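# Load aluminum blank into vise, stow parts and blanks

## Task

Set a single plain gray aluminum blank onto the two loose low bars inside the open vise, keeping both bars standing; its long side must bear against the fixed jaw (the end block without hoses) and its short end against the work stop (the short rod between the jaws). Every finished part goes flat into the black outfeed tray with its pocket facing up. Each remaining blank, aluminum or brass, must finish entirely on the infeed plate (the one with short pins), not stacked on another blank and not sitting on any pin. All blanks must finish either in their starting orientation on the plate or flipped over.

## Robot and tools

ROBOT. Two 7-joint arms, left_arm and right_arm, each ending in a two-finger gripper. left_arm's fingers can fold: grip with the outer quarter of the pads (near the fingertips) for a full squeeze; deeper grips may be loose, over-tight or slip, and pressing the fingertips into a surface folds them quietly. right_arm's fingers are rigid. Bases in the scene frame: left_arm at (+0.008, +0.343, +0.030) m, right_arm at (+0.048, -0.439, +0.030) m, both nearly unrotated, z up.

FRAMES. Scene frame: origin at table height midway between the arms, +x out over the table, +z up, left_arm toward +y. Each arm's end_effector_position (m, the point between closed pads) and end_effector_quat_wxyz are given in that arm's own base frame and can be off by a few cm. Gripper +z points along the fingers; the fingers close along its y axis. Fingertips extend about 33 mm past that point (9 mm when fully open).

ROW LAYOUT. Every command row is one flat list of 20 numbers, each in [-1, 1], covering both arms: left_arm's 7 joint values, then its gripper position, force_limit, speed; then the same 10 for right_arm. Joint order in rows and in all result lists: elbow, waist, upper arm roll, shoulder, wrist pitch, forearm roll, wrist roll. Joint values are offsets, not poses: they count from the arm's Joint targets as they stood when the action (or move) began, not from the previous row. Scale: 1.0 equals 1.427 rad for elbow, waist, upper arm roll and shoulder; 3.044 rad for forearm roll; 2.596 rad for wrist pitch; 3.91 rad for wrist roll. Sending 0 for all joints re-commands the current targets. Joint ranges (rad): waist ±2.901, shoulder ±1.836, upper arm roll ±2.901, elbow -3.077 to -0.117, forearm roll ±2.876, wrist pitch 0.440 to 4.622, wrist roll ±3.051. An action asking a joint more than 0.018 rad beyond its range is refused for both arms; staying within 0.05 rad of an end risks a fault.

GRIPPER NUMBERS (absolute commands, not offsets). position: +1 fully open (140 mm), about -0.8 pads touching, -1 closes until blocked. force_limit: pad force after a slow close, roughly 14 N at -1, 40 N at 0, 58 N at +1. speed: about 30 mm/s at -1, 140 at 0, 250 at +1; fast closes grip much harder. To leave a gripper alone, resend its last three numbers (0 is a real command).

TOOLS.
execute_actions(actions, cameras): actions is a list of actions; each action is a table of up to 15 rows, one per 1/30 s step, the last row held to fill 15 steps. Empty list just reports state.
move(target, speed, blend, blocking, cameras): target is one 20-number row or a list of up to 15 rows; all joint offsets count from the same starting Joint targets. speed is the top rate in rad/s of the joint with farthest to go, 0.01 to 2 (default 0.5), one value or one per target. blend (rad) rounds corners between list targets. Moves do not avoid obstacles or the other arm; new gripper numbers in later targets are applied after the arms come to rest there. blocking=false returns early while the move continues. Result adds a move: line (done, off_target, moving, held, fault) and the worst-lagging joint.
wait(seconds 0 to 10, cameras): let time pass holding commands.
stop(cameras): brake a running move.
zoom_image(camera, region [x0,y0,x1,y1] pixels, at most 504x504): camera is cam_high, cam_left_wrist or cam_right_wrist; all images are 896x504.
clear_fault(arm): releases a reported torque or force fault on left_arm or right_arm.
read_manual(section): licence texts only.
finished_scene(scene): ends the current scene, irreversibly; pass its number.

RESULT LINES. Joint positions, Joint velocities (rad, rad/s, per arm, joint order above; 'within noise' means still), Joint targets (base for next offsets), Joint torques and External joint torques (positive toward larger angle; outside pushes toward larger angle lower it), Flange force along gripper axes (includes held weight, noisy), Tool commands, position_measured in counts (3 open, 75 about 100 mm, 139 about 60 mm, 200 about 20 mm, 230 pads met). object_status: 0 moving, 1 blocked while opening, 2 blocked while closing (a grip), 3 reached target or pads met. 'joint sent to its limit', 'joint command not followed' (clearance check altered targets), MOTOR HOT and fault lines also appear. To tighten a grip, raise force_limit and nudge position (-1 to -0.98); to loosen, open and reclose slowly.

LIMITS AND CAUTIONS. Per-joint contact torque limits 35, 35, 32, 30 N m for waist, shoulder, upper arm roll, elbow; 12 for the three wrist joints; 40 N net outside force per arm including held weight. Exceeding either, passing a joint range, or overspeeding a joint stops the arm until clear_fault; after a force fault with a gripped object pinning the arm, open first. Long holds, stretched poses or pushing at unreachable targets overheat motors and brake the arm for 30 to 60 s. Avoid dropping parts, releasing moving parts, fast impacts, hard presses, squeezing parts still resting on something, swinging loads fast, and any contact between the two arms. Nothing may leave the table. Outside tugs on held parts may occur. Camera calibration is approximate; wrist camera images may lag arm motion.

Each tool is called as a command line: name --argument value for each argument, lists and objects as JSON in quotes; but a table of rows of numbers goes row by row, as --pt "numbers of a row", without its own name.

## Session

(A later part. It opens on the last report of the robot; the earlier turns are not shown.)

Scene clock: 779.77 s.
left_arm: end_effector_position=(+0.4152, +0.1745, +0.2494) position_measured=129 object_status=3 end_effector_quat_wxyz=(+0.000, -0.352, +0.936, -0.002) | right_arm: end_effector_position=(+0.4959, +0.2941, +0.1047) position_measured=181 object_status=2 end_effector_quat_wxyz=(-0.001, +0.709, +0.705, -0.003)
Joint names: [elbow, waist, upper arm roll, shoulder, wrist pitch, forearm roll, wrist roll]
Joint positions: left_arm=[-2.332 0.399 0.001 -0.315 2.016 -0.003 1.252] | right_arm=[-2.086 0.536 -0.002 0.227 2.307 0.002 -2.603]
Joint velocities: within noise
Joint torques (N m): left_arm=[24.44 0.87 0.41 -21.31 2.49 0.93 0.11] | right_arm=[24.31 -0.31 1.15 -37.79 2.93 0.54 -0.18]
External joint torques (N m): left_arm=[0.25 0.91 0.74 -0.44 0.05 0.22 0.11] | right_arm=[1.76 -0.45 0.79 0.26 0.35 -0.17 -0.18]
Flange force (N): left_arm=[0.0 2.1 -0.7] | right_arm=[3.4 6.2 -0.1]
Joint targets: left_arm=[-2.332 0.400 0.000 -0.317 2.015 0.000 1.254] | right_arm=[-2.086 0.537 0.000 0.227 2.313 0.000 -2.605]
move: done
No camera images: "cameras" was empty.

move --target '[0.25434,-0.28031,0,0.74617,-0.17111,-0.51603,-0.02761,1,-0.05,0,0,0,0,0,0,0,0,-0.98,0.0,-1]' --speed 0.8 --cameras '["cam_left_wrist"]'

Scene clock: 852.23 s.
left_arm: end_effector_position=(+0.5434, -0.3183, +0.1109) position_measured=3 object_status=3 end_effector_quat_wxyz=(+0.499, +0.499, -0.503, +0.499) | right_arm: end_effector_position=(+0.4959, +0.2941, +0.1045) position_measured=181 object_status=2 end_effector_quat_wxyz=(-0.001, +0.709, +0.705, -0.003)
Joint names: [elbow, waist, upper arm roll, shoulder, wrist pitch, forearm roll, wrist roll]
Joint positions: left_arm=[-1.971 0.001 -0.001 0.747 1.574 -1.566 1.151] | right_arm=[-2.086 0.536 -0.002 0.227 2.308 0.002 -2.603]
Joint velocities: left_arm=[0.001 0 0 0.001 -0.005 -0.004 -0.007] | right_arm=[within noise]
Joint torques (N m): left_arm=[14.76 0.6 -1 -43.41 -2.54 -1.22 -0.16] | right_arm=[24.57 -0.3 1.05 -38.06 2.88 0.52 -0.18]
External joint torques (N m): left_arm=[0.32 0.63 0.64 0.21 -0.25 -0.2 -0.19] | right_arm=[2.13 -0.38 0.75 -0.14 0.31 -0.18 -0.18]
Flange force (N): left_arm=[-0.8 -1.8 -1.4] | right_arm=[3.6 6.5 -1.1]
Joint targets: left_arm=[-1.969 0.000 0.000 0.747 1.571 -1.570 1.146] | right_arm=[-2.086 0.537 0.000 0.227 2.313 0.000 -2.605]
move: done
camera_calibration:
cam_left_wrist: T_world_to_cam=[[-0.999981, 0.00432588, -0.00439635, 0.552197], [0.00561229, 0.342572, -0.939475, 0.218293], [-0.00255799, -0.939482, -0.34259, -0.116751], [0, 0, 0, 1]] pos_world=[0.550663, -0.186855, 0.167511]
Images, in order (width x height): cam_left_wrist 896x504.

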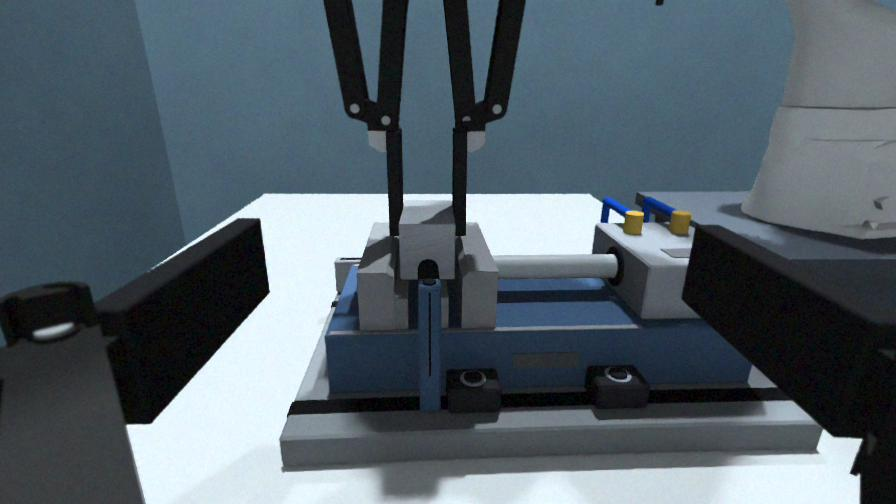

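wait --seconds 0.1 --cameras '["cam_left_wrist", "cam_right_wrist"]'

zoom_image --camera "cam_left_wrist" --region '[340, 190, 520, 340]'

Scene clock: 871.40 s.
left_arm: end_effector_position=(+0.5435, -0.3184, +0.1114) position_measured=3 object_status=3 end_effector_quat_wxyz=(+0.500, +0.499, -0.502, +0.499) | right_arm: end_effector_position=(+0.4959, +0.2941, +0.1044) position_measured=181 object_status=2 end_effector_quat_wxyz=(-0.001, +0.709, +0.705, -0.003)
Joint names: [elbow, waist, upper arm roll, shoulder, wrist pitch, forearm roll, wrist roll]
Joint positions: left_arm=[-1.971 0.001 -0.001 0.747 1.573 -1.566 1.149] | right_arm=[-2.086 0.536 -0.002 0.227 2.308 0.002 -2.603]
Joint velocities: within noise
Joint torques (N m): left_arm=[14.59 0.56 -1.02 -43.52 -2.5 -1.17 -0.16] | right_arm=[24.58 -0.33 1.18 -38.04 2.86 0.53 -0.16]
External joint torques (N m): left_arm=[0.15 0.52 0.58 0.04 -0.22 -0.14 -0.19] | right_arm=[2.15 -0.38 0.9 -0.16 0.3 -0.18 -0.16]
Flange force (N): left_arm=[-0.1 -0.9 -1.2] | right_arm=[3.7 6.5 -1.1]
Joint targets: left_arm=[-1.969 0.000 0.000 0.747 1.571 -1.570 1.146] | right_arm=[-2.086 0.537 0.000 0.227 2.313 0.000 -2.605]
Tool commands: left_gripper/position=+1.0 left_gripper/force_limit=-0.05 left_gripper/speed=+0.0 right_gripper/position=-0.98 right_gripper/force_limit=+0.0 right_gripper/speed=-1.0
wait: 0.10 s; at rest from the start
camera_calibration:
cam_left_wrist: T_world_to_cam=[[-0.999988, 0.00418855, -0.00267121, 0.55213], [0.00394099, 0.341486, -0.939878, 0.219356], [-0.00302455, -0.939877, -0.341499, -0.116674], [0, 0, 0, 1]] pos_world=[0.550906, -0.186879, 0.167799]
cam_right_wrist: T_world_to_cam=[[0.99985, 0.0115778, -0.0128902, -0.488393], [0.0153415, -0.937335, 0.348091, 0.235791], [-0.00805233, -0.348237, -0.937372, 0.339829], [0, 0, 0, 1]] pos_world=[0.487438, 0.345011, 0.230174]
Images, in order (width x height): cam_left_wrist 896x504, cam_right_wrist 896x504.

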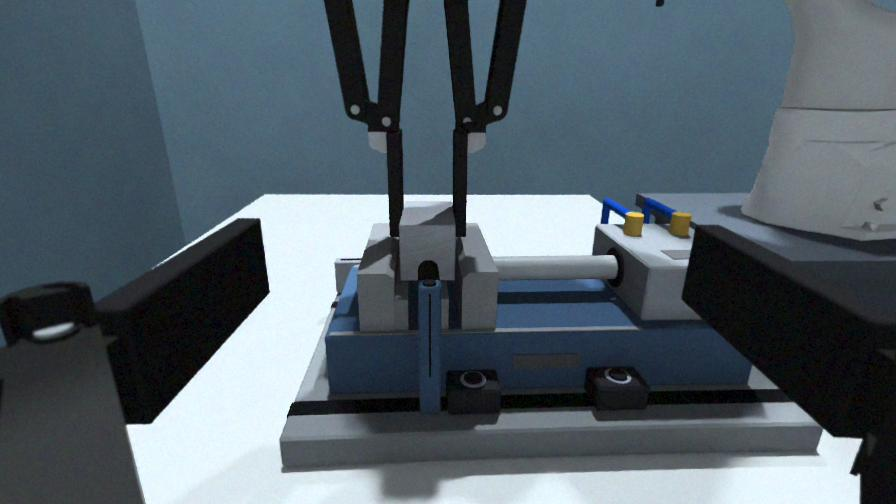

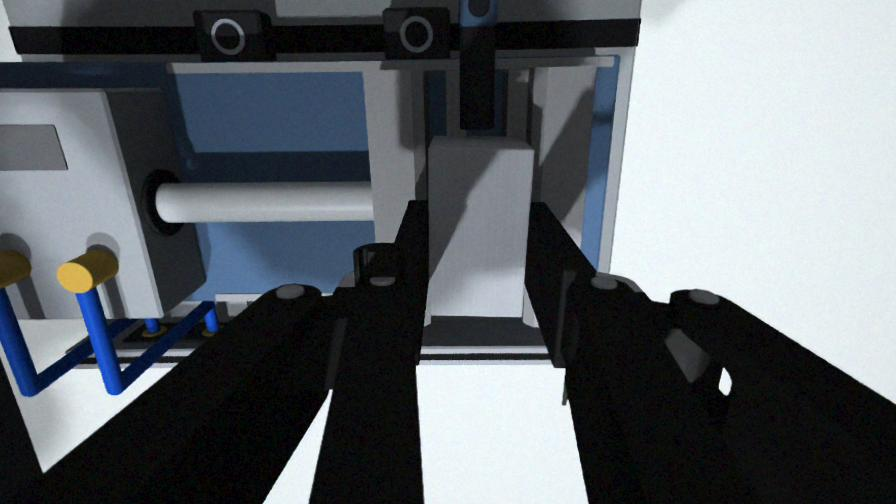

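Scaled by 2.800 from the camera's 896x504 image, which has a finer 1280x720 frame.

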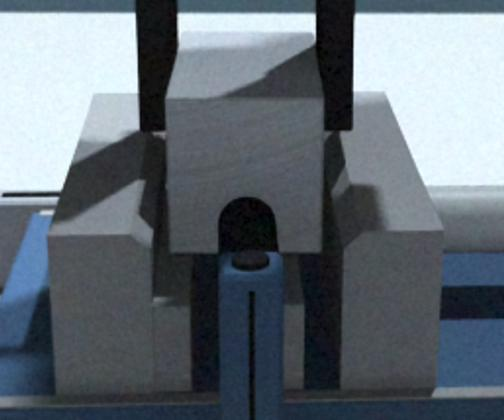

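zoom_image --camera "cam_left_wrist" --region '[380, 255, 480, 335]'

Scaled by 5.040 from the camera's 896x504 image, which has a finer 1280x720 frame.

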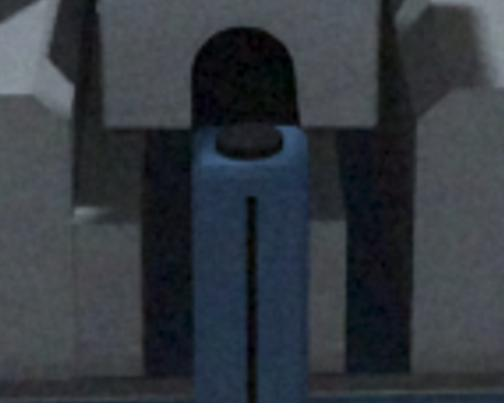

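move --target '[0,0,0,0,0,0,0,1,-0.05,0,-0.00033,0,0,0.00066,0.00054,0,0,-0.98,0.0,-1]' --speed 0.01 --cameras '[]'

move --target '[0,0,0,0,0,0,0,1,-0.05,0,-0.00033,0,0,0.00066,0.00054,0,0,-0.98,0.0,-1]' --speed 0.01 --cameras '[]'

Scene clock: 921.87 s.
left_arm: end_effector_position=(+0.5436, -0.3184, +0.1115) position_measured=3 object_status=3 end_effector_quat_wxyz=(+0.500, +0.499, -0.502, +0.499) | right_arm: end_effector_position=(+0.4959, +0.2941, +0.1041) position_measured=181 object_status=2 end_effector_quat_wxyz=(-0.001, +0.709, +0.705, -0.003)
Joint names: [elbow, waist, upper arm roll, shoulder, wrist pitch, forearm roll, wrist roll]
Joint positions: left_arm=[-1.971 0.001 -0.001 0.747 1.573 -1.566 1.149] | right_arm=[-2.086 0.536 -0.002 0.228 2.308 0.002 -2.603]
Joint velocities: within noise
Joint torques (N m): left_arm=[14.54 0.57 -1.02 -43.44 -2.48 -1.16 -0.17] | right_arm=[24.4 -0.35 1.19 -37.9 3 0.52 -0.17]
External joint torques (N m): left_arm=[0.08 0.53 0.59 0.18 -0.18 -0.14 -0.2] | right_arm=[1.86 -0.36 0.95 0.21 0.42 -0.18 -0.17]
Flange force (N): left_arm=[-0.4 -0.9 -1.2] | right_arm=[3.6 6.2 -0.1]
Joint targets: left_arm=[-1.969 0.000 0.000 0.747 1.571 -1.570 1.146] | right_arm=[-2.086 0.537 0.000 0.228 2.314 0.000 -2.605]
move: done
No camera images: "cameras" was empty.

Scene clock: 922.57 s.
left_arm: end_effector_position=(+0.5436, -0.3184, +0.1115) position_measured=3 object_status=3 end_effector_quat_wxyz=(+0.500, +0.499, -0.502, +0.499) | right_arm: end_effector_position=(+0.4959, +0.2941, +0.1035) position_measured=181 object_status=2 end_effector_quat_wxyz=(-0.001, +0.709, +0.705, -0.003)
Joint names: [elbow, waist, upper arm roll, shoulder, wrist pitch, forearm roll, wrist roll]
Joint positions: left_arm=[-1.97 0.001 -0.001 0.747 1.573 -1.566 1.149] | right_arm=[-2.087 0.536 -0.002 0.229 2.31 0.002 -2.603]
Joint velocities: within noise
Joint torques (N m): left_arm=[14.5 0.58 -1.01 -43.44 -2.47 -1.15 -0.19] | right_arm=[24.32 -0.34 1.09 -37.9 2.92 0.51 -0.21]
External joint torques (N m): left_arm=[0.04 0.66 0.7 0.24 -0.17 -0.13 -0.22] | right_arm=[1.88 -0.26 0.93 0.1 0.35 -0.19 -0.21]
Flange force (N): left_arm=[-0.4 -0.9 -1.4] | right_arm=[3.6 6.1 -0.4]
Joint targets: left_arm=[-1.969 0.000 0.000 0.747 1.571 -1.570 1.146] | right_arm=[-2.087 0.537 0.000 0.228 2.315 0.000 -2.605]
move: done
No camera images: "cameras" was empty.

move --target '[0,0,0,0,0,0,0,1,-0.05,0,-0.00033,0,0,0.00066,0.00054,0,0,-0.98,0.0,-1]' --speed 0.01 --cameras '[]'

move --target '[0,0,0,0,0,0,0,1,-0.05,0,-0.00033,0,0,0.00066,0.00054,0,0,-0.98,0.0,-1]' --speed 0.01 --cameras '["cam_left_wrist"]'

Scene clock: 925.53 s.
left_arm: end_effector_position=(+0.5436, -0.3184, +0.1115) position_measured=3 object_status=3 end_effector_quat_wxyz=(+0.500, +0.499, -0.502, +0.499) | right_arm: end_effector_position=(+0.4961, +0.2942, +0.1033) position_measured=181 object_status=2 end_effector_quat_wxyz=(-0.001, +0.709, +0.705, -0.002)
Joint names: [elbow, waist, upper arm roll, shoulder, wrist pitch, forearm roll, wrist roll]
Joint positions: left_arm=[-1.97 0.001 -0.001 0.747 1.573 -1.566 1.149] | right_arm=[-2.087 0.536 -0.002 0.229 2.311 0.002 -2.603]
Joint velocities: within noise
Joint torques (N m): left_arm=[14.49 0.57 -1 -43.47 -2.47 -1.13 -0.17] | right_arm=[24.1 -0.28 1.2 -37.49 2.95 0.52 -0.13]
External joint torques (N m): left_arm=[0.05 0.5 0.57 0.12 -0.18 -0.11 -0.2] | right_arm=[1.66 -0.3 0.96 0.5 0.38 -0.18 -0.13]
Flange force (N): left_arm=[-0.2 -0.7 -1.2] | right_arm=[3.8 6.2 0.5]
Joint targets: left_arm=[-1.969 0.000 0.000 0.747 1.571 -1.570 1.146] | right_arm=[-2.087 0.537 0.000 0.229 2.317 0.000 -2.605]
move: done
No camera images: "cameras" was empty.

Scene clock: 926.23 s.
left_arm: end_effector_position=(+0.5436, -0.3184, +0.1115) position_measured=3 object_status=3 end_effector_quat_wxyz=(+0.500, +0.499, -0.502, +0.499) | right_arm: end_effector_position=(+0.4963, +0.2944, +0.1033) position_measured=181 object_status=2 end_effector_quat_wxyz=(-0.001, +0.709, +0.705, -0.002)
Joint names: [elbow, waist, upper arm roll, shoulder, wrist pitch, forearm roll, wrist roll]
Joint positions: left_arm=[-1.97 0.001 -0.001 0.747 1.573 -1.566 1.149] | right_arm=[-2.087 0.536 -0.002 0.229 2.312 0.002 -2.603]
Joint velocities: within noise
Joint torques (N m): left_arm=[14.46 0.63 -0.93 -43.45 -2.46 -1.14 -0.17] | right_arm=[23.87 -0.32 1.09 -36.99 2.9 0.52 -0.12]
External joint torques (N m): left_arm=[-0.01 0.53 0.62 0.21 -0.17 -0.12 -0.2] | right_arm=[1.5 -0.37 0.82 0.95 0.34 -0.18 -0.12]
Flange force (N): left_arm=[-0.3 -0.7 -1.2] | right_arm=[4.0 6.8 1.2]
Joint targets: left_arm=[-1.969 0.000 0.000 0.747 1.571 -1.570 1.146] | right_arm=[-2.088 0.537 0.000 0.230 2.318 0.000 -2.605]
move: done
camera_calibration:
cam_left_wrist: T_world_to_cam=[[-0.999988, 0.0041441, -0.00267817, 0.552209], [0.00393138, 0.341178, -0.939991, 0.219432], [-0.00298168, -0.93999, -0.34119, -0.116737], [0, 0, 0, 1]] pos_world=[0.550991, -0.186885, 0.167914]
Images, in order (width x height): cam_left_wrist 896x504.

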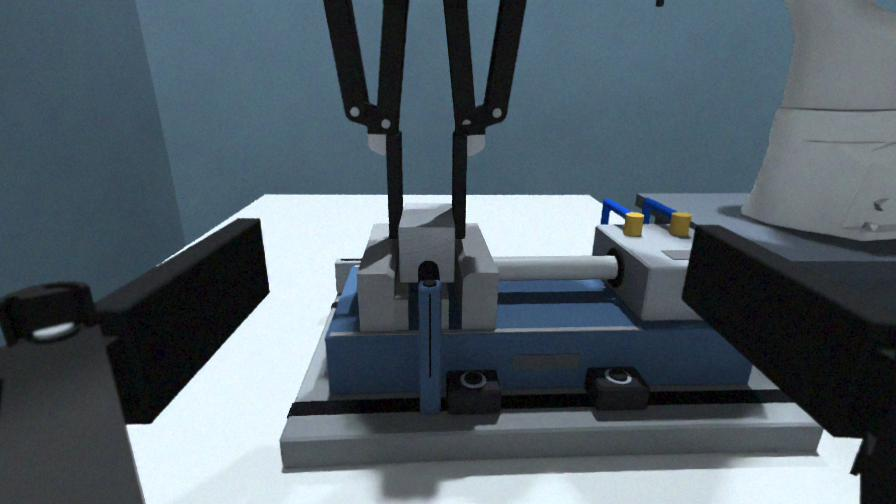

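zoom_image --camera "cam_left_wrist" --region '[370, 200, 500, 335]'

Scaled by 3.733 from the camera's 896x504 image, which has a finer 1280x720 frame.

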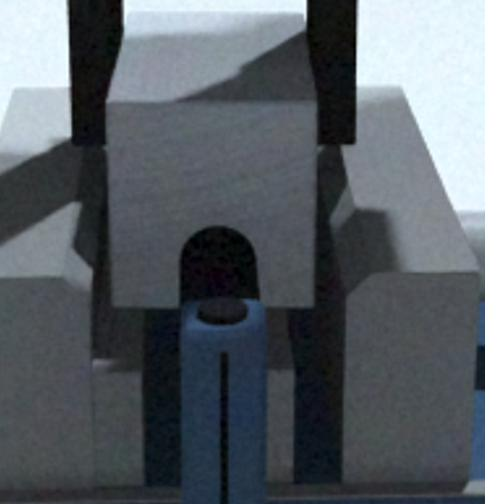

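move --target '[0,0,0,0,0,0,0,1,-0.05,0,0.00077,0,0,-0.00175,-0.00139,0,0,-0.98,0.0,-1]' --speed 0.02 --cameras '[]'

Scene clock: 945.27 s.
left_arm: end_effector_position=(+0.5436, -0.3184, +0.1116) position_measured=3 object_status=3 end_effector_quat_wxyz=(+0.500, +0.499, -0.502, +0.499) | right_arm: end_effector_position=(+0.4964, +0.2944, +0.1033) position_measured=181 object_status=2 end_effector_quat_wxyz=(-0.001, +0.709, +0.705, -0.002)
Joint names: [elbow, waist, upper arm roll, shoulder, wrist pitch, forearm roll, wrist roll]
Joint positions: left_arm=[-1.97 0.001 -0.001 0.747 1.573 -1.566 1.149] | right_arm=[-2.087 0.536 -0.002 0.229 2.312 0.002 -2.603]
Joint velocities: within noise
Joint torques (N m): left_arm=[14.44 0.62 -1.02 -43.5 -2.45 -1.14 -0.14] | right_arm=[24.19 -0.35 1.13 -37.93 2.77 0.52 -0.16]
External joint torques (N m): left_arm=[-0.03 0.7 0.68 0.14 -0.15 -0.12 -0.17] | right_arm=[1.69 -0.42 0.83 0.13 0.18 -0.18 -0.16]
Flange force (N): left_arm=[-0.1 -0.4 -1.4] | right_arm=[3.2 5.8 -0.6]
Joint targets: left_arm=[-1.969 0.000 0.000 0.747 1.571 -1.570 1.146] | right_arm=[-2.087 0.537 0.000 0.228 2.315 0.000 -2.605]
move: done
No camera images: "cameras" was empty.

move --target '[0,0,0,0,0,0,0,1,-0.05,0,0.00048,0,0,-0.0011,-0.00087,0,0,-0.98,0.0,-1]' --speed 0.02 --cameras '[]'

Scene clock: 947.27 s.
left_arm: end_effector_position=(+0.5436, -0.3184, +0.1116) position_measured=3 object_status=3 end_effector_quat_wxyz=(+0.500, +0.499, -0.502, +0.499) | right_arm: end_effector_position=(+0.4964, +0.2944, +0.1033) position_measured=181 object_status=2 end_effector_quat_wxyz=(-0.001, +0.709, +0.705, -0.002)
Joint names: [elbow, waist, upper arm roll, shoulder, wrist pitch, forearm roll, wrist roll]
Joint positions: left_arm=[-1.97 0.001 -0.001 0.747 1.573 -1.566 1.149] | right_arm=[-2.087 0.536 -0.002 0.229 2.312 0.002 -2.603]
Joint velocities: within noise
Joint torques (N m): left_arm=[14.44 0.56 -1 -43.47 -2.45 -1.13 -0.12] | right_arm=[24.52 -0.26 1.09 -38.79 2.68 0.52 -0.18]
External joint torques (N m): left_arm=[0 0.64 0.7 0.16 -0.15 -0.11 -0.15] | right_arm=[2.14 -0.31 0.81 -0.92 0.11 -0.18 -0.18]
Flange force (N): left_arm=[-0.2 -0.5 -1.4] | right_arm=[2.8 4.9 -2.7]
Joint targets: left_arm=[-1.969 0.000 0.000 0.747 1.571 -1.570 1.146] | right_arm=[-2.086 0.537 0.000 0.226 2.312 0.000 -2.605]
move: done
No camera images: "cameras" was empty.

move --target '[0,0,0,0,0,0,0,1,-0.05,0,0.00048,0,0,-0.0011,-0.00087,0,0,-0.98,0.0,-1]' --speed 0.02 --cameras '[]'

Scene clock: 949.50 s.
left_arm: end_effector_position=(+0.5436, -0.3184, +0.1116) position_measured=3 object_status=3 end_effector_quat_wxyz=(+0.500, +0.499, -0.502, +0.499) | right_arm: end_effector_position=(+0.4966, +0.2945, +0.1039) position_measured=181 object_status=2 end_effector_quat_wxyz=(-0.001, +0.709, +0.705, -0.001)
Joint names: [elbow, waist, upper arm roll, shoulder, wrist pitch, forearm roll, wrist roll]
Joint positions: left_arm=[-1.97 0.001 -0.001 0.747 1.572 -1.566 1.149] | right_arm=[-2.087 0.536 -0.002 0.228 2.312 0.002 -2.603]
Joint velocities: within noise
Joint torques (N m): left_arm=[14.44 0.61 -0.99 -43.5 -2.46 -1.11 -0.16] | right_arm=[24.69 -0.28 1.08 -39.14 2.55 0.5 -0.16]
External joint torques (N m): left_arm=[-0.01 0.71 0.73 0.17 -0.15 -0.09 -0.19] | right_arm=[2.28 -0.36 0.78 -1.22 -0.02 -0.19 -0.16]
Flange force (N): left_arm=[-0.2 -0.6 -1.5] | right_arm=[2.7 4.8 -3.5]
Joint targets: left_arm=[-1.969 0.000 0.000 0.747 1.571 -1.570 1.146] | right_arm=[-2.085 0.537 0.000 0.225 2.310 0.000 -2.605]
move: done
No camera images: "cameras" was empty.

move --target '[0,0,0,0,0,0,0,1,-0.05,0,0.0023,-0.00062,0,0.00159,-0.00039,0,-0.00023,-0.98,0.0,-1]' --speed 0.02 --cameras '[]'

move --target '[0,0,0,0,0,0,0,1,-0.05,0,0.0023,-0.00062,0,0.00159,-0.00039,0,-0.00023,-0.98,0.0,-1]' --speed 0.02 --cameras '["cam_left_wrist","cam_right_wrist"]'

Scene clock: 954.80 s.
left_arm: end_effector_position=(+0.5437, -0.3184, +0.1116) position_measured=3 object_status=3 end_effector_quat_wxyz=(+0.500, +0.499, -0.502, +0.499) | right_arm: end_effector_position=(+0.4974, +0.2950, +0.1048) position_measured=181 object_status=2 end_effector_quat_wxyz=(-0.001, +0.709, +0.705, +0.000)
Joint names: [elbow, waist, upper arm roll, shoulder, wrist pitch, forearm roll, wrist roll]
Joint positions: left_arm=[-1.97 0.001 -0.001 0.747 1.572 -1.566 1.149] | right_arm=[-2.085 0.536 -0.002 0.228 2.312 0.002 -2.603]
Joint velocities: within noise
Joint torques (N m): left_arm=[14.43 0.61 -0.98 -43.49 -2.44 -1.11 -0.13] | right_arm=[25.19 -0.28 1.05 -38.28 2.43 0.52 -0.21]
External joint torques (N m): left_arm=[0 0.77 0.78 0.11 -0.14 -0.09 -0.16] | right_arm=[2.75 -0.29 0.82 -0.33 -0.14 -0.18 -0.21]
Flange force (N): left_arm=[-0.1 -0.5 -1.6] | right_arm=[4.9 8.5 -2.8]
Joint targets: left_arm=[-1.969 0.000 0.000 0.747 1.571 -1.570 1.146] | right_arm=[-2.082 0.536 0.000 0.227 2.309 0.000 -2.605]
move: done
No camera images: "cameras" was empty.

Scene clock: 955.50 s.
left_arm: end_effector_position=(+0.5437, -0.3184, +0.1116) position_measured=3 object_status=3 end_effector_quat_wxyz=(+0.500, +0.499, -0.502, +0.499) | right_arm: end_effector_position=(+0.4982, +0.2955, +0.1052) position_measured=181 object_status=2 end_effector_quat_wxyz=(-0.001, +0.709, +0.705, +0.000)
Joint names: [elbow, waist, upper arm roll, shoulder, wrist pitch, forearm roll, wrist roll]
Joint positions: left_arm=[-1.97 0.001 -0.001 0.747 1.572 -1.566 1.149] | right_arm=[-2.082 0.536 -0.002 0.23 2.311 0.002 -2.603]
Joint velocities: within noise
Joint torques (N m): left_arm=[14.39 0.57 -1.04 -43.53 -2.43 -1.12 -0.13] | right_arm=[24.88 -0.33 1.07 -38.12 2.43 0.53 -0.25]
External joint torques (N m): left_arm=[-0.03 0.65 0.67 0.06 -0.13 -0.1 -0.16] | right_arm=[2.4 -0.39 0.77 -0.03 -0.15 -0.17 -0.25]
Flange force (N): left_arm=[0.1 -0.3 -1.4] | right_arm=[4.5 8.2 -2.1]
Joint targets: left_arm=[-1.969 0.000 0.000 0.747 1.571 -1.570 1.146] | right_arm=[-2.079 0.536 0.000 0.229 2.308 0.000 -2.606]
move: done
camera_calibration:
cam_left_wrist: T_world_to_cam=[[-0.999988, 0.00411569, -0.00270488, 0.552257], [0.00394625, 0.341005, -0.940053, 0.219465], [-0.00294659, -0.940053, -0.341017, -0.116777], [0, 0, 0, 1]] pos_world=[0.551041, -0.186888, 0.167979]
cam_right_wrist: T_world_to_cam=[[0.999894, 0.0119834, -0.00821663, -0.491409], [0.0140848, -0.938281, 0.345586, 0.238004], [-0.00356823, -0.345665, -0.938351, 0.33817], [0, 0, 0, 1]] pos_world=[0.489212, 0.346097, 0.231034]
Images, in order (width x height): cam_left_wrist 896x504, cam_right_wrist 896x504.

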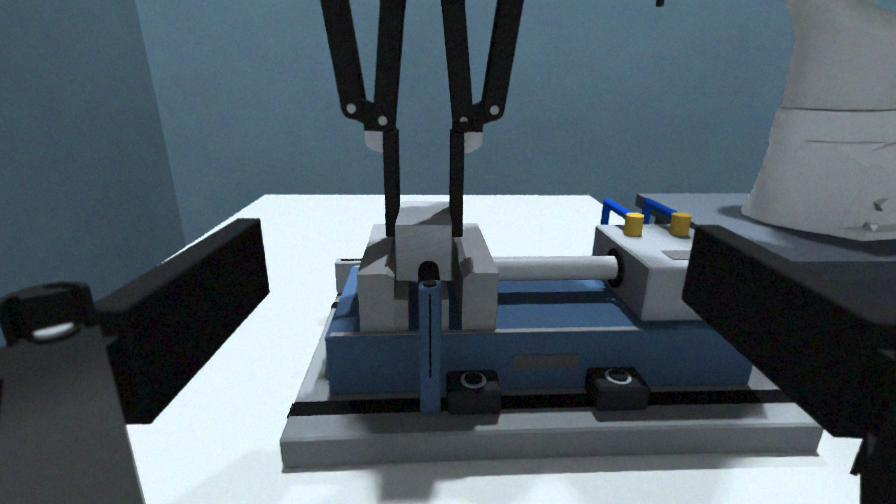

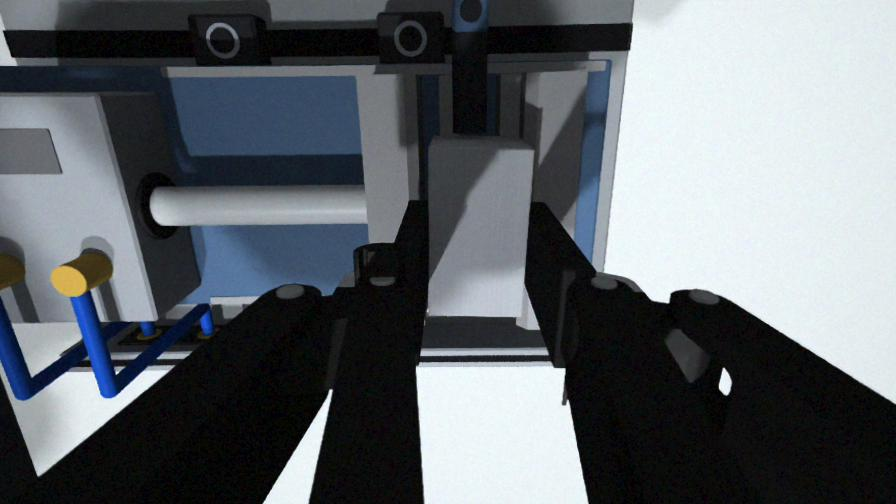

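zoom_image --camera "cam_left_wrist" --region '[370, 200, 500, 335]'

zoom_image --camera "cam_right_wrist" --region '[400, 60, 600, 180]'

Scaled by 3.733 from the camera's 896x504 image, which has a finer 1280x720 frame.

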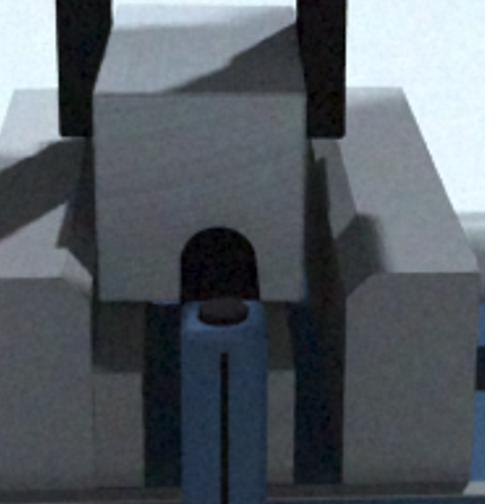

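Scaled by 2.520 from the camera's 896x504 image, which has a finer 1280x720 frame.

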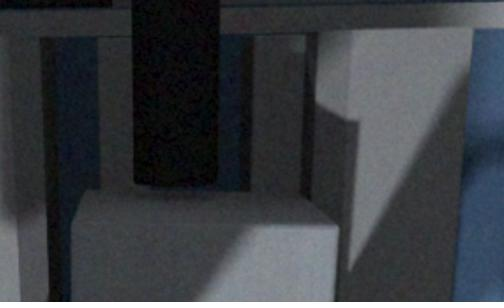

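move --target '[0,0,0,0,0,0,0,1,-0.05,0,0.0023,-0.00062,0,0.00159,-0.00039,0,-0.00023,-0.98,0.0,-1]' --speed 0.02 --cameras '[]'

Scene clock: 968.67 s.
left_arm: end_effector_position=(+0.5437, -0.3184, +0.1116) position_measured=3 object_status=3 end_effector_quat_wxyz=(+0.500, +0.499, -0.502, +0.499) | right_arm: end_effector_position=(+0.4985, +0.2957, +0.1049) position_measured=181 object_status=2 end_effector_quat_wxyz=(-0.001, +0.709, +0.706, -0.001)
Joint names: [elbow, waist, upper arm roll, shoulder, wrist pitch, forearm roll, wrist roll]
Joint positions: left_arm=[-1.97 0.001 -0.001 0.747 1.572 -1.566 1.149] | right_arm=[-2.079 0.536 -0.002 0.232 2.309 0.002 -2.604]
Joint velocities: within noise
Joint torques (N m): left_arm=[14.43 0.64 -0.96 -43.45 -2.44 -1.1 -0.11] | right_arm=[25.56 -0.79 1.12 -38.19 2.53 0.52 -0.23]
External joint torques (N m): left_arm=[0.05 0.69 0.71 0.09 -0.14 -0.09 -0.14] | right_arm=[3.02 -0.57 1.09 -0.04 -0.05 -0.18 -0.23]
Flange force (N): left_arm=[-0.1 -0.6 -1.5] | right_arm=[5.6 10.1 -2.3]
Joint targets: left_arm=[-1.969 0.000 0.000 0.747 1.571 -1.570 1.146] | right_arm=[-2.075 0.535 0.000 0.232 2.307 0.000 -2.607]
move: done
No camera images: "cameras" was empty.

move --target '[0,0,0,0,0,0,0,1,-0.05,0,0.00205,0.00208,0,0.00142,-0.00035,0,0.00076,-0.98,0.0,-1]' --speed 0.02 --cameras '[]'

Scene clock: 976.00 s.
left_arm: end_effector_position=(+0.5437, -0.3185, +0.1117) position_measured=3 object_status=3 end_effector_quat_wxyz=(+0.500, +0.499, -0.502, +0.499) | right_arm: end_effector_position=(+0.4986, +0.2958, +0.1046) position_measured=181 object_status=2 end_effector_quat_wxyz=(-0.001, +0.708, +0.706, -0.001)
Joint names: [elbow, waist, upper arm roll, shoulder, wrist pitch, forearm roll, wrist roll]
Joint positions: left_arm=[-1.97 0.001 -0.001 0.747 1.572 -1.566 1.149] | right_arm=[-2.076 0.536 -0.002 0.234 2.307 0.002 -2.604]
Joint velocities: within noise
Joint torques (N m): left_arm=[14.42 0.6 -0.95 -43.51 -2.43 -1.1 -0.15] | right_arm=[25.77 -0.08 1 -38.23 2.79 0.53 -0.07]
External joint torques (N m): left_arm=[0.01 0.6 0.68 0.08 -0.14 -0.08 -0.18] | right_arm=[3.37 -0.07 0.77 -0.19 0.24 -0.18 -0.07]
Flange force (N): left_arm=[0.0 -0.5 -1.4] | right_arm=[6.5 10.3 -2.2]
Joint targets: left_arm=[-1.969 0.000 0.000 0.747 1.571 -1.570 1.146] | right_arm=[-2.072 0.538 0.000 0.234 2.306 0.000 -2.604]
move: done
No camera images: "cameras" was empty.

move --target '[0,0,0,0,0,0,0,1,-0.05,0,0.00137,0.00208,0,0.00095,-0.00023,0,0.00076,-0.98,0.0,-1]' --speed 0.02 --cameras '[]'

Scene clock: 979.33 s.
left_arm: end_effector_position=(+0.5437, -0.3185, +0.1117) position_measured=3 object_status=3 end_effector_quat_wxyz=(+0.500, +0.499, -0.502, +0.499) | right_arm: end_effector_position=(+0.4986, +0.2976, +0.1049) position_measured=181 object_status=2 end_effector_quat_wxyz=(-0.001, +0.708, +0.707, -0.001)
Joint names: [elbow, waist, upper arm roll, shoulder, wrist pitch, forearm roll, wrist roll]
Joint positions: left_arm=[-1.97 0.001 -0.001 0.747 1.572 -1.566 1.149] | right_arm=[-2.074 0.539 -0.002 0.235 2.307 0.002 -2.604]
Joint velocities: within noise
Joint torques (N m): left_arm=[14.45 0.51 -1.01 -43.48 -2.42 -1.1 -0.15] | right_arm=[25.29 0.15 1 -38.31 2.71 0.53 0.12]
External joint torques (N m): left_arm=[-0.01 0.31 0.45 0.19 -0.14 -0.08 -0.18] | right_arm=[2.78 0.2 0.81 -0.08 0.14 -0.17 0.12]
Flange force (N): left_arm=[-0.3 -0.6 -0.9] | right_arm=[6.1 8.4 -1.8]
Joint targets: left_arm=[-1.969 0.000 0.000 0.747 1.571 -1.570 1.146] | right_arm=[-2.071 0.541 0.000 0.235 2.306 0.000 -2.601]
move: done
No camera images: "cameras" was empty.

move --target '[0,0,0,0,0,0,0,1,-0.05,0,0.00137,0.00104,0,0.00095,-0.00023,0,0.00038,-0.98,0.0,-1]' --speed 0.02 --cameras '["cam_right_wrist","cam_left_wrist"]'

Scene clock: 982.00 s.
left_arm: end_effector_position=(+0.5437, -0.3185, +0.1117) position_measured=3 object_status=3 end_effector_quat_wxyz=(+0.500, +0.499, -0.502, +0.499) | right_arm: end_effector_position=(+0.4986, +0.2978, +0.1048) position_measured=181 object_status=2 end_effector_quat_wxyz=(-0.001, +0.708, +0.707, -0.001)
Joint names: [elbow, waist, upper arm roll, shoulder, wrist pitch, forearm roll, wrist roll]
Joint positions: left_arm=[-1.97 0.001 -0.001 0.747 1.572 -1.567 1.149] | right_arm=[-2.072 0.539 -0.001 0.236 2.305 0.002 -2.604]
Joint velocities: within noise
Joint torques (N m): left_arm=[14.42 0.53 -0.98 -43.49 -2.43 -1.1 -0.16] | right_arm=[25.38 0.83 1.7 -38.09 2.81 0.6 0.17]
External joint torques (N m): left_arm=[0.04 0.4 0.53 0.06 -0.15 -0.09 -0.18] | right_arm=[2.89 0.86 1.48 0.21 0.25 -0.1 0.17]
Flange force (N): left_arm=[0.0 -0.6 -1.0] | right_arm=[7.8 8.7 -1.2]
Joint targets: left_arm=[-1.969 0.000 0.000 0.747 1.571 -1.570 1.146] | right_arm=[-2.069 0.542 0.000 0.236 2.305 0.000 -2.600]
move: done
camera_calibration:
cam_left_wrist: T_world_to_cam=[[-0.999988, 0.0040897, -0.00272986, 0.552291], [0.00396052, 0.340893, -0.940094, 0.219483], [-0.00291411, -0.940093, -0.340905, -0.116807], [0, 0, 0, 1]] pos_world=[0.551075, -0.186888, 0.168023]
cam_right_wrist: T_world_to_cam=[[0.999811, 0.0161063, -0.0108949, -0.492714], [0.0188874, -0.937608, 0.34718, 0.237543], [-0.00462333, -0.34732, -0.937735, 0.339528], [0, 0, 0, 1]] pos_world=[0.489704, 0.348583, 0.230549]
Images, in order (width x height): cam_left_wrist 896x504, cam_right_wrist 896x504.

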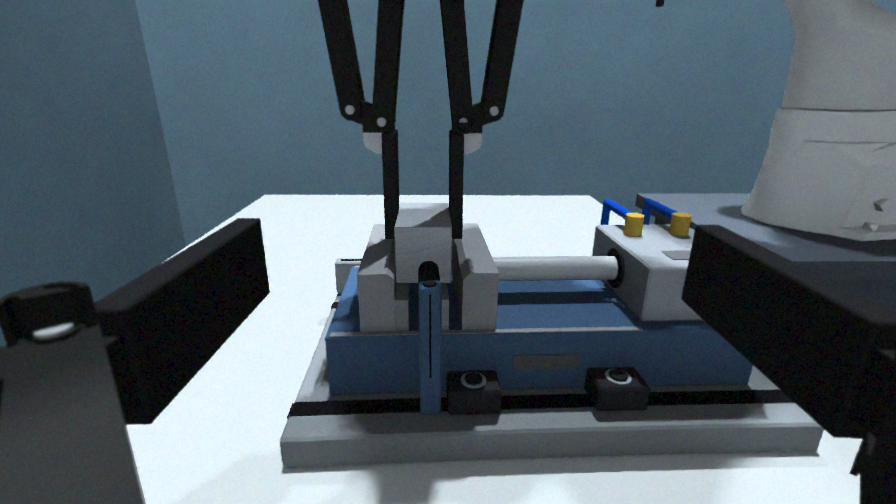

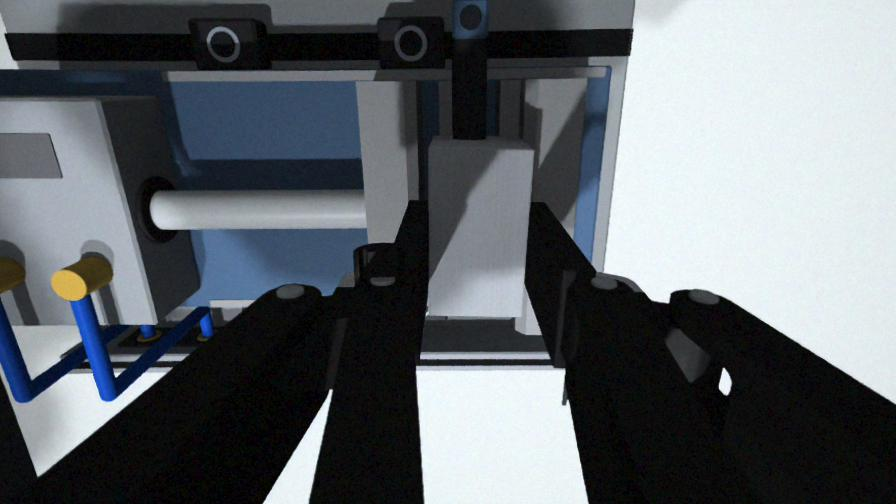

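zoom_image --camera "cam_right_wrist" --region '[410, 70, 570, 170]'

zoom_image --camera "cam_left_wrist" --region '[370, 200, 500, 335]'

Scaled by 3.150 from the camera's 896x504 image, which has a finer 1280x720 frame.

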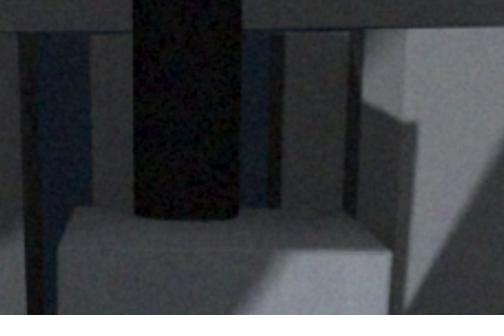

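Scaled by 3.733 from the camera's 896x504 image, which has a finer 1280x720 frame.

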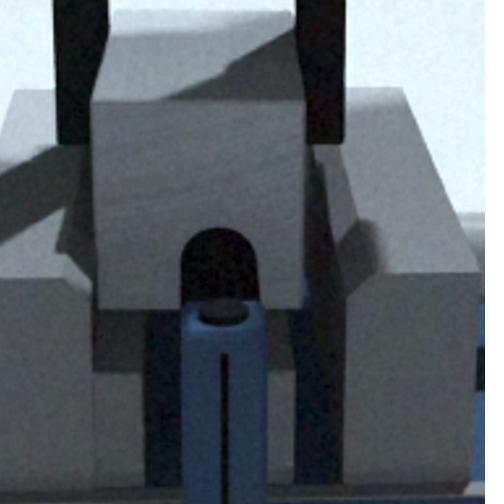

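move --target '[0,0,0,0,0,0,0,1,-0.05,0,0.00137,0.00156,0,0.00095,-0.00023,0,0.00057,-0.98,0.0,-1]' --speed 0.02 --cameras '[]'

Scene clock: 996.13 s.
left_arm: end_effector_position=(+0.5437, -0.3185, +0.1117) position_measured=3 object_status=3 end_effector_quat_wxyz=(+0.500, +0.499, -0.502, +0.499) | right_arm: end_effector_position=(+0.4986, +0.2979, +0.1048) position_measured=181 object_status=2 end_effector_quat_wxyz=(-0.001, +0.708, +0.707, -0.002)
Joint names: [elbow, waist, upper arm roll, shoulder, wrist pitch, forearm roll, wrist roll]
Joint positions: left_arm=[-1.97 0.001 -0.001 0.747 1.572 -1.567 1.149] | right_arm=[-2.07 0.54 -0.002 0.237 2.303 0.001 -2.602]
Joint velocities: left_arm=[within noise] | right_arm=[0.001 0.001 0 0.002 -0.001 0 0.004]
Joint torques (N m): left_arm=[14.43 0.52 -1.02 -43.46 -2.42 -1.1 -0.15] | right_arm=[25.64 1.83 2.45 -38.01 3.04 0.94 0.15]
External joint torques (N m): left_arm=[0 0.4 0.5 0.1 -0.15 -0.09 -0.18] | right_arm=[3.29 1.92 2.3 0.11 0.5 0.24 0.15]
Flange force (N): left_arm=[0.0 -0.5 -1.0] | right_arm=[9.6 8.6 -1.1]
Joint targets: left_arm=[-1.969 0.000 0.000 0.747 1.571 -1.570 1.146] | right_arm=[-2.067 0.544 0.000 0.238 2.304 0.000 -2.598]
move: done
No camera images: "cameras" was empty.

wait --seconds 0.1 --cameras '["cam_right_wrist","cam_left_wrist"]'

zoom_image --camera "cam_right_wrist" --region '[410, 90, 550, 170]'

Scene clock: 1004.23 s.
left_arm: end_effector_position=(+0.5437, -0.3185, +0.1117) position_measured=3 object_status=3 end_effector_quat_wxyz=(+0.500, +0.499, -0.502, +0.499) | right_arm: end_effector_position=(+0.4986, +0.2979, +0.1048) position_measured=181 object_status=2 end_effector_quat_wxyz=(-0.001, +0.708, +0.706, -0.002)
Joint names: [elbow, waist, upper arm roll, shoulder, wrist pitch, forearm roll, wrist roll]
Joint positions: left_arm=[-1.97 0.001 -0.001 0.747 1.572 -1.567 1.149] | right_arm=[-2.07 0.54 -0.002 0.238 2.303 0 -2.601]
Joint velocities: within noise
Joint torques (N m): left_arm=[14.42 0.57 -0.99 -43.49 -2.42 -1.09 -0.1] | right_arm=[25.45 1.8 2.49 -38.14 3.06 0.99 0.1]
External joint torques (N m): left_arm=[-0.05 0.55 0.63 0.14 -0.12 -0.06 -0.13] | right_arm=[2.9 1.78 2.23 0.21 0.48 0.29 0.1]
Flange force (N): left_arm=[-0.1 -0.3 -1.3] | right_arm=[8.8 7.8 -0.7]
Joint targets: left_arm=[-1.969 0.000 0.000 0.747 1.571 -1.570 1.146] | right_arm=[-2.067 0.544 0.000 0.238 2.304 0.000 -2.598]
Tool commands: left_gripper/position=+1.0 left_gripper/force_limit=-0.05 left_gripper/speed=+0.0 right_gripper/position=-0.98 right_gripper/force_limit=+0.0 right_gripper/speed=-1.0
wait: 0.10 s; at rest from the start
camera_calibration:
cam_left_wrist: T_world_to_cam=[[-0.999988, 0.00407878, -0.00274004, 0.552303], [0.00396624, 0.340851, -0.940109, 0.21949], [-0.00290055, -0.940109, -0.340863, -0.116818], [0, 0, 0, 1]] pos_world=[0.551087, -0.186888, 0.168038]
cam_right_wrist: T_world_to_cam=[[0.999816, 0.0152284, -0.0116523, -0.492376], [0.0183375, -0.936989, 0.348877, 0.237551], [-0.00560523, -0.349026, -0.937096, 0.340486], [0, 0, 0, 1]] pos_world=[0.489838, 0.34892, 0.230455]
Images, in order (width x height): cam_left_wrist 896x504, cam_right_wrist 896x504.

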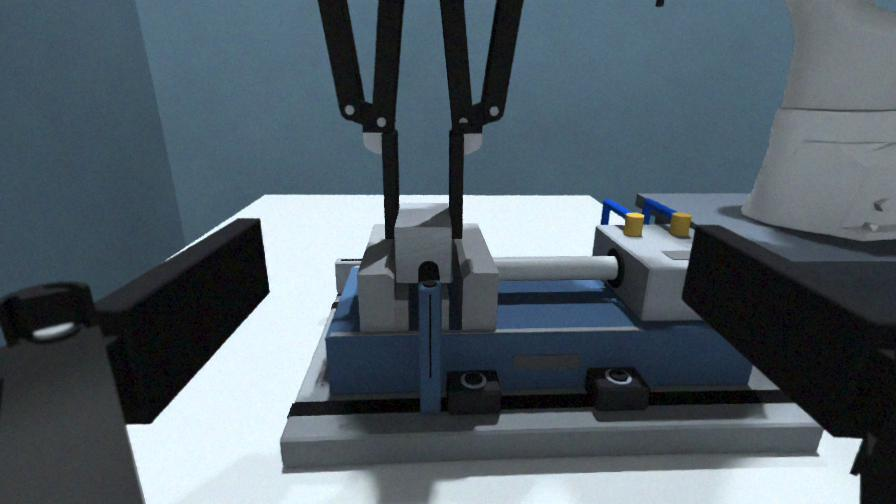

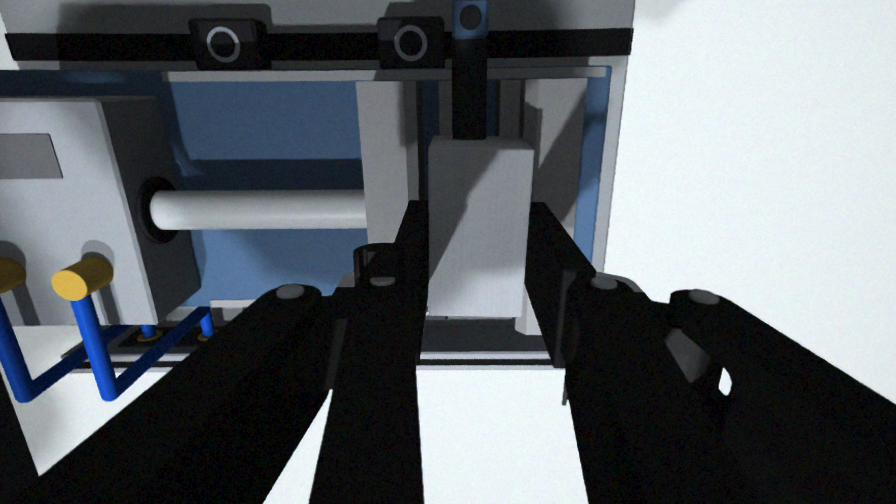

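Scaled by 3.600 from the camera's 896x504 image, which has a finer 1280x720 frame.

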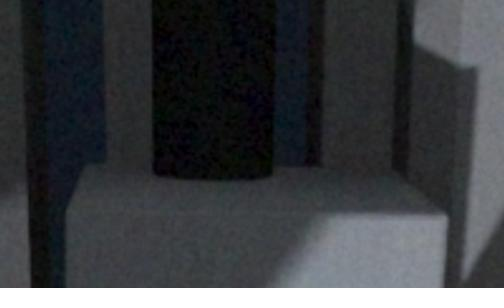

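move --target '[0,0,0,0,0,0,0,1,-0.05,0,-0.00073,-0.00104,0,0.00165,0.0013,0,-0.00038,-0.98,0.0,-1]' --speed 0.02 --cameras '[]'

Scene clock: 1012.90 s.
left_arm: end_effector_position=(+0.5437, -0.3185, +0.1117) position_measured=3 object_status=3 end_effector_quat_wxyz=(+0.500, +0.499, -0.502, +0.499) | right_arm: end_effector_position=(+0.4980, +0.2979, +0.1034) position_measured=181 object_status=2 end_effector_quat_wxyz=(-0.001, +0.708, +0.707, -0.004)
Joint names: [elbow, waist, upper arm roll, shoulder, wrist pitch, forearm roll, wrist roll]
Joint positions: left_arm=[-1.97 0.001 -0.001 0.747 1.572 -1.567 1.149] | right_arm=[-2.07 0.541 -0.002 0.24 2.303 0 -2.601]
Joint velocities: within noise
Joint torques (N m): left_arm=[14.45 0.52 -1.05 -43.45 -2.42 -1.09 -0.14] | right_arm=[24.72 0.41 1.45 -38.17 2.95 0.86 0.06]
External joint torques (N m): left_arm=[0.1 0.43 0.51 0.04 -0.13 -0.08 -0.17] | right_arm=[2.28 0.45 1.25 0.15 0.39 0.16 0.06]
Flange force (N): left_arm=[0.0 -0.7 -1.0] | right_arm=[5.7 6.8 -0.5]
Joint targets: left_arm=[-1.969 0.000 0.000 0.747 1.571 -1.570 1.146] | right_arm=[-2.068 0.543 0.000 0.240 2.308 0.000 -2.599]
move: done
No camera images: "cameras" was empty.

move --target '[0,0,0,0,0,0,0,1,-0.05,0,0.00268,0,0,0.00185,-0.00046,0,0,-0.98,0.0,-1]' --speed 0.02 --cameras '[]'

Scene clock: 1022.03 s.
left_arm: end_effector_position=(+0.5437, -0.3185, +0.1117) position_measured=3 object_status=3 end_effector_quat_wxyz=(+0.500, +0.499, -0.502, +0.499) | right_arm: end_effector_position=(+0.4981, +0.2980, +0.1035) position_measured=181 object_status=2 end_effector_quat_wxyz=(-0.001, +0.708, +0.707, -0.004)
Joint names: [elbow, waist, upper arm roll, shoulder, wrist pitch, forearm roll, wrist roll]
Joint positions: left_arm=[-1.97 0.001 -0.001 0.747 1.572 -1.567 1.149] | right_arm=[-2.068 0.541 -0.002 0.241 2.301 0 -2.601]
Joint velocities: within noise
Joint torques (N m): left_arm=[14.44 0.64 -0.96 -43.5 -2.41 -1.08 -0.12] | right_arm=[26.04 1.04 2.43 -37.1 3.64 0.99 0.06]
External joint torques (N m): left_arm=[0.02 0.54 0.59 0.07 -0.12 -0.06 -0.15] | right_arm=[3.56 1.07 2.21 1.34 1.08 0.29 0.06]
Flange force (N): left_arm=[0.0 -0.4 -1.2] | right_arm=[10.5 12.3 1.9]
Joint targets: left_arm=[-1.969 0.000 0.000 0.747 1.571 -1.570 1.146] | right_arm=[-2.064 0.543 0.000 0.243 2.307 0.000 -2.599]
move: done
No camera images: "cameras" was empty.

move --target '[0,0,0,0,0,0,0,1,-0.05,0,-0.00092,0,0,0.00036,0.00058,0,0,-0.98,0.0,-1]' --speed 0.02 --cameras '["cam_left_wrist","cam_right_wrist"]'

zoom_image --camera "cam_left_wrist" --region '[370, 200, 500, 335]'

Scene clock: 1035.57 s.
left_arm: end_effector_position=(+0.5437, -0.3185, +0.1117) position_measured=3 object_status=3 end_effector_quat_wxyz=(+0.500, +0.499, -0.502, +0.499) | right_arm: end_effector_position=(+0.4981, +0.2980, +0.1035) position_measured=181 object_status=2 end_effector_quat_wxyz=(-0.001, +0.708, +0.707, -0.004)
Joint names: [elbow, waist, upper arm roll, shoulder, wrist pitch, forearm roll, wrist roll]
Joint positions: left_arm=[-1.97 0.001 -0.001 0.747 1.572 -1.567 1.149] | right_arm=[-2.068 0.541 -0.002 0.241 2.301 0 -2.601]
Joint velocities: within noise
Joint torques (N m): left_arm=[14.4 0.62 -0.97 -43.48 -2.41 -1.08 -0.16] | right_arm=[25.21 1.04 2.44 -37.05 3.81 1.01 -0.01]
External joint torques (N m): left_arm=[0.02 0.58 0.63 -0.02 -0.13 -0.06 -0.19] | right_arm=[2.8 0.95 2.12 1.3 1.27 0.31 -0.01]
Flange force (N): left_arm=[0.2 -0.4 -1.3] | right_arm=[8.5 9.7 2.8]
Joint targets: left_arm=[-1.969 0.000 0.000 0.747 1.571 -1.570 1.146] | right_arm=[-2.065 0.543 0.000 0.243 2.308 0.000 -2.599]
move: done
camera_calibration:
cam_left_wrist: T_world_to_cam=[[-0.999988, 0.00406127, -0.00275542, 0.552321], [0.00397456, 0.340793, -0.94013, 0.219498], [-0.00287909, -0.94013, -0.340805, -0.116834], [0, 0, 0, 1]] pos_world=[0.551105, -0.186885, 0.168061]
cam_right_wrist: T_world_to_cam=[[0.999768, 0.0157478, -0.0147247, -0.491727], [0.019912, -0.936313, 0.350601, 0.236922], [-0.00826574, -0.350812, -0.936409, 0.341068], [0, 0, 0, 1]] pos_world=[0.489714, 0.349228, 0.229074]
Images, in order (width x height): cam_left_wrist 896x504, cam_right_wrist 896x504.

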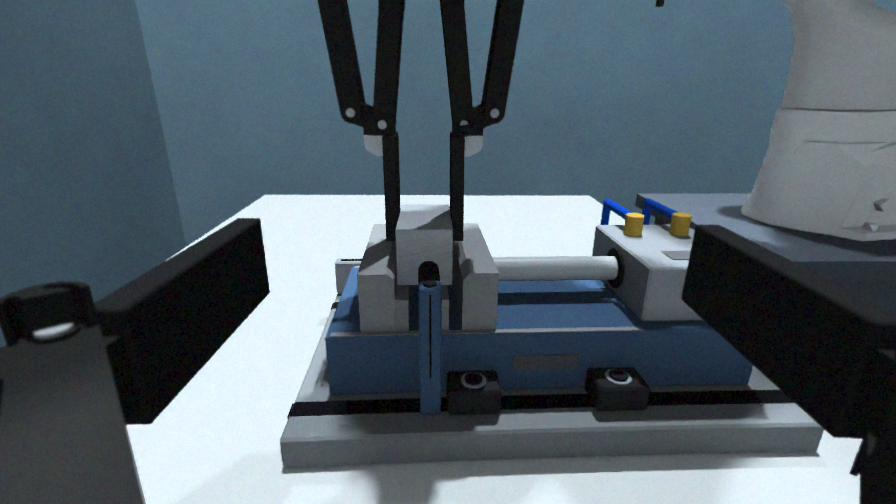

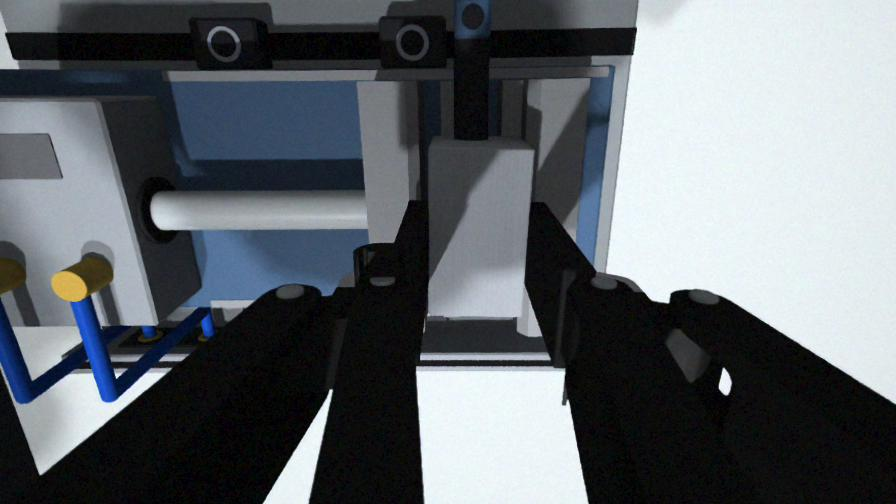

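Scaled by 3.733 from the camera's 896x504 image, which has a finer 1280x720 frame.

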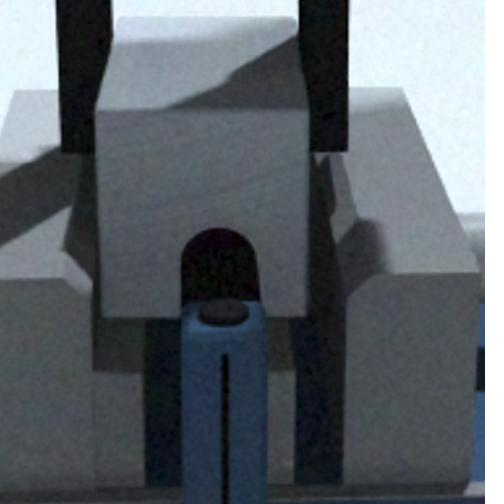

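zoom_image --camera "cam_left_wrist" --region '[350, 240, 430, 335]'

Scaled by 5.305 from the camera's 896x504 image, which has a finer 1280x720 frame.

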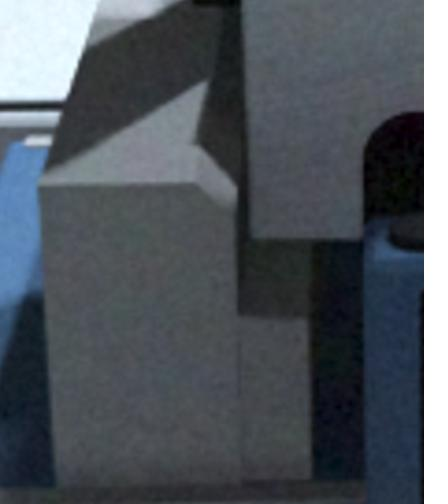

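move --target '[0,0,0,0,0,0,0,1,-0.05,0,0.00215,0,0,0.00148,0.0015,0,0,-0.98,0.0,-1]' --speed 0.02 --cameras '[]'

Scene clock: 1065.57 s.
left_arm: end_effector_position=(+0.5437, -0.3185, +0.1117) position_measured=3 object_status=3 end_effector_quat_wxyz=(+0.500, +0.499, -0.502, +0.499) | right_arm: end_effector_position=(+0.4985, +0.2980, +0.1035) position_measured=181 object_status=2 end_effector_quat_wxyz=(-0.001, +0.708, +0.707, -0.004)
Joint names: [elbow, waist, upper arm roll, shoulder, wrist pitch, forearm roll, wrist roll]
Joint positions: left_arm=[-1.97 0.001 -0.001 0.747 1.572 -1.567 1.149] | right_arm=[-2.067 0.541 -0.002 0.242 2.301 0 -2.601]
Joint velocities: within noise
Joint torques (N m): left_arm=[14.45 0.56 -0.95 -43.49 -2.41 -1.06 -0.14] | right_arm=[26.39 1.62 2.51 -36.37 4.4 1.09 0.04]
External joint torques (N m): left_arm=[0.07 0.44 0.58 0.03 -0.13 -0.05 -0.17] | right_arm=[3.97 1.47 2.14 2 1.86 0.39 0.04]
Flange force (N): left_arm=[0.0 -0.6 -1.1] | right_arm=[12.0 14.3 4.3]
Joint targets: left_arm=[-1.969 0.000 0.000 0.747 1.571 -1.570 1.146] | right_arm=[-2.062 0.543 0.000 0.245 2.312 0.000 -2.599]
move: off_target (right_arm); right_arm: the wrist pitch is farthest, 0.011 rad from its target
No camera images: "cameras" was empty.

move --target '[0,0,0,0,0,0,0,1,-0.05,0,-0.0018,-0.0004,0,-0.0012,-0.0008,0,0,-0.98,0.0,-1]' --speed 0.02 --cameras '[]'

Scene clock: 1070.17 s.
left_arm: end_effector_position=(+0.5437, -0.3185, +0.1118) position_measured=3 object_status=3 end_effector_quat_wxyz=(+0.500, +0.499, -0.502, +0.499) | right_arm: end_effector_position=(+0.4985, +0.2980, +0.1035) position_measured=181 object_status=2 end_effector_quat_wxyz=(-0.001, +0.708, +0.707, -0.004)
Joint names: [elbow, waist, upper arm roll, shoulder, wrist pitch, forearm roll, wrist roll]
Joint positions: left_arm=[-1.97 0.001 -0.001 0.747 1.572 -1.567 1.149] | right_arm=[-2.067 0.541 -0.002 0.242 2.3 0 -2.601]
Joint velocities: within noise
Joint torques (N m): left_arm=[14.45 0.66 -0.94 -43.45 -2.41 -1.08 -0.16] | right_arm=[25.41 1.29 2.56 -36.81 4.13 1.11 0.08]
External joint torques (N m): left_arm=[-0.06 0.52 0.57 0.26 -0.12 -0.04 -0.19] | right_arm=[3.01 1.28 2.32 1.52 1.59 0.41 0.08]
Flange force (N): left_arm=[-0.4 -0.6 -1.2] | right_arm=[9.6 10.3 3.7]
Joint targets: left_arm=[-1.969 0.000 0.000 0.747 1.571 -1.570 1.146] | right_arm=[-2.065 0.542 0.000 0.244 2.310 0.000 -2.599]
move: done
No camera images: "cameras" was empty.


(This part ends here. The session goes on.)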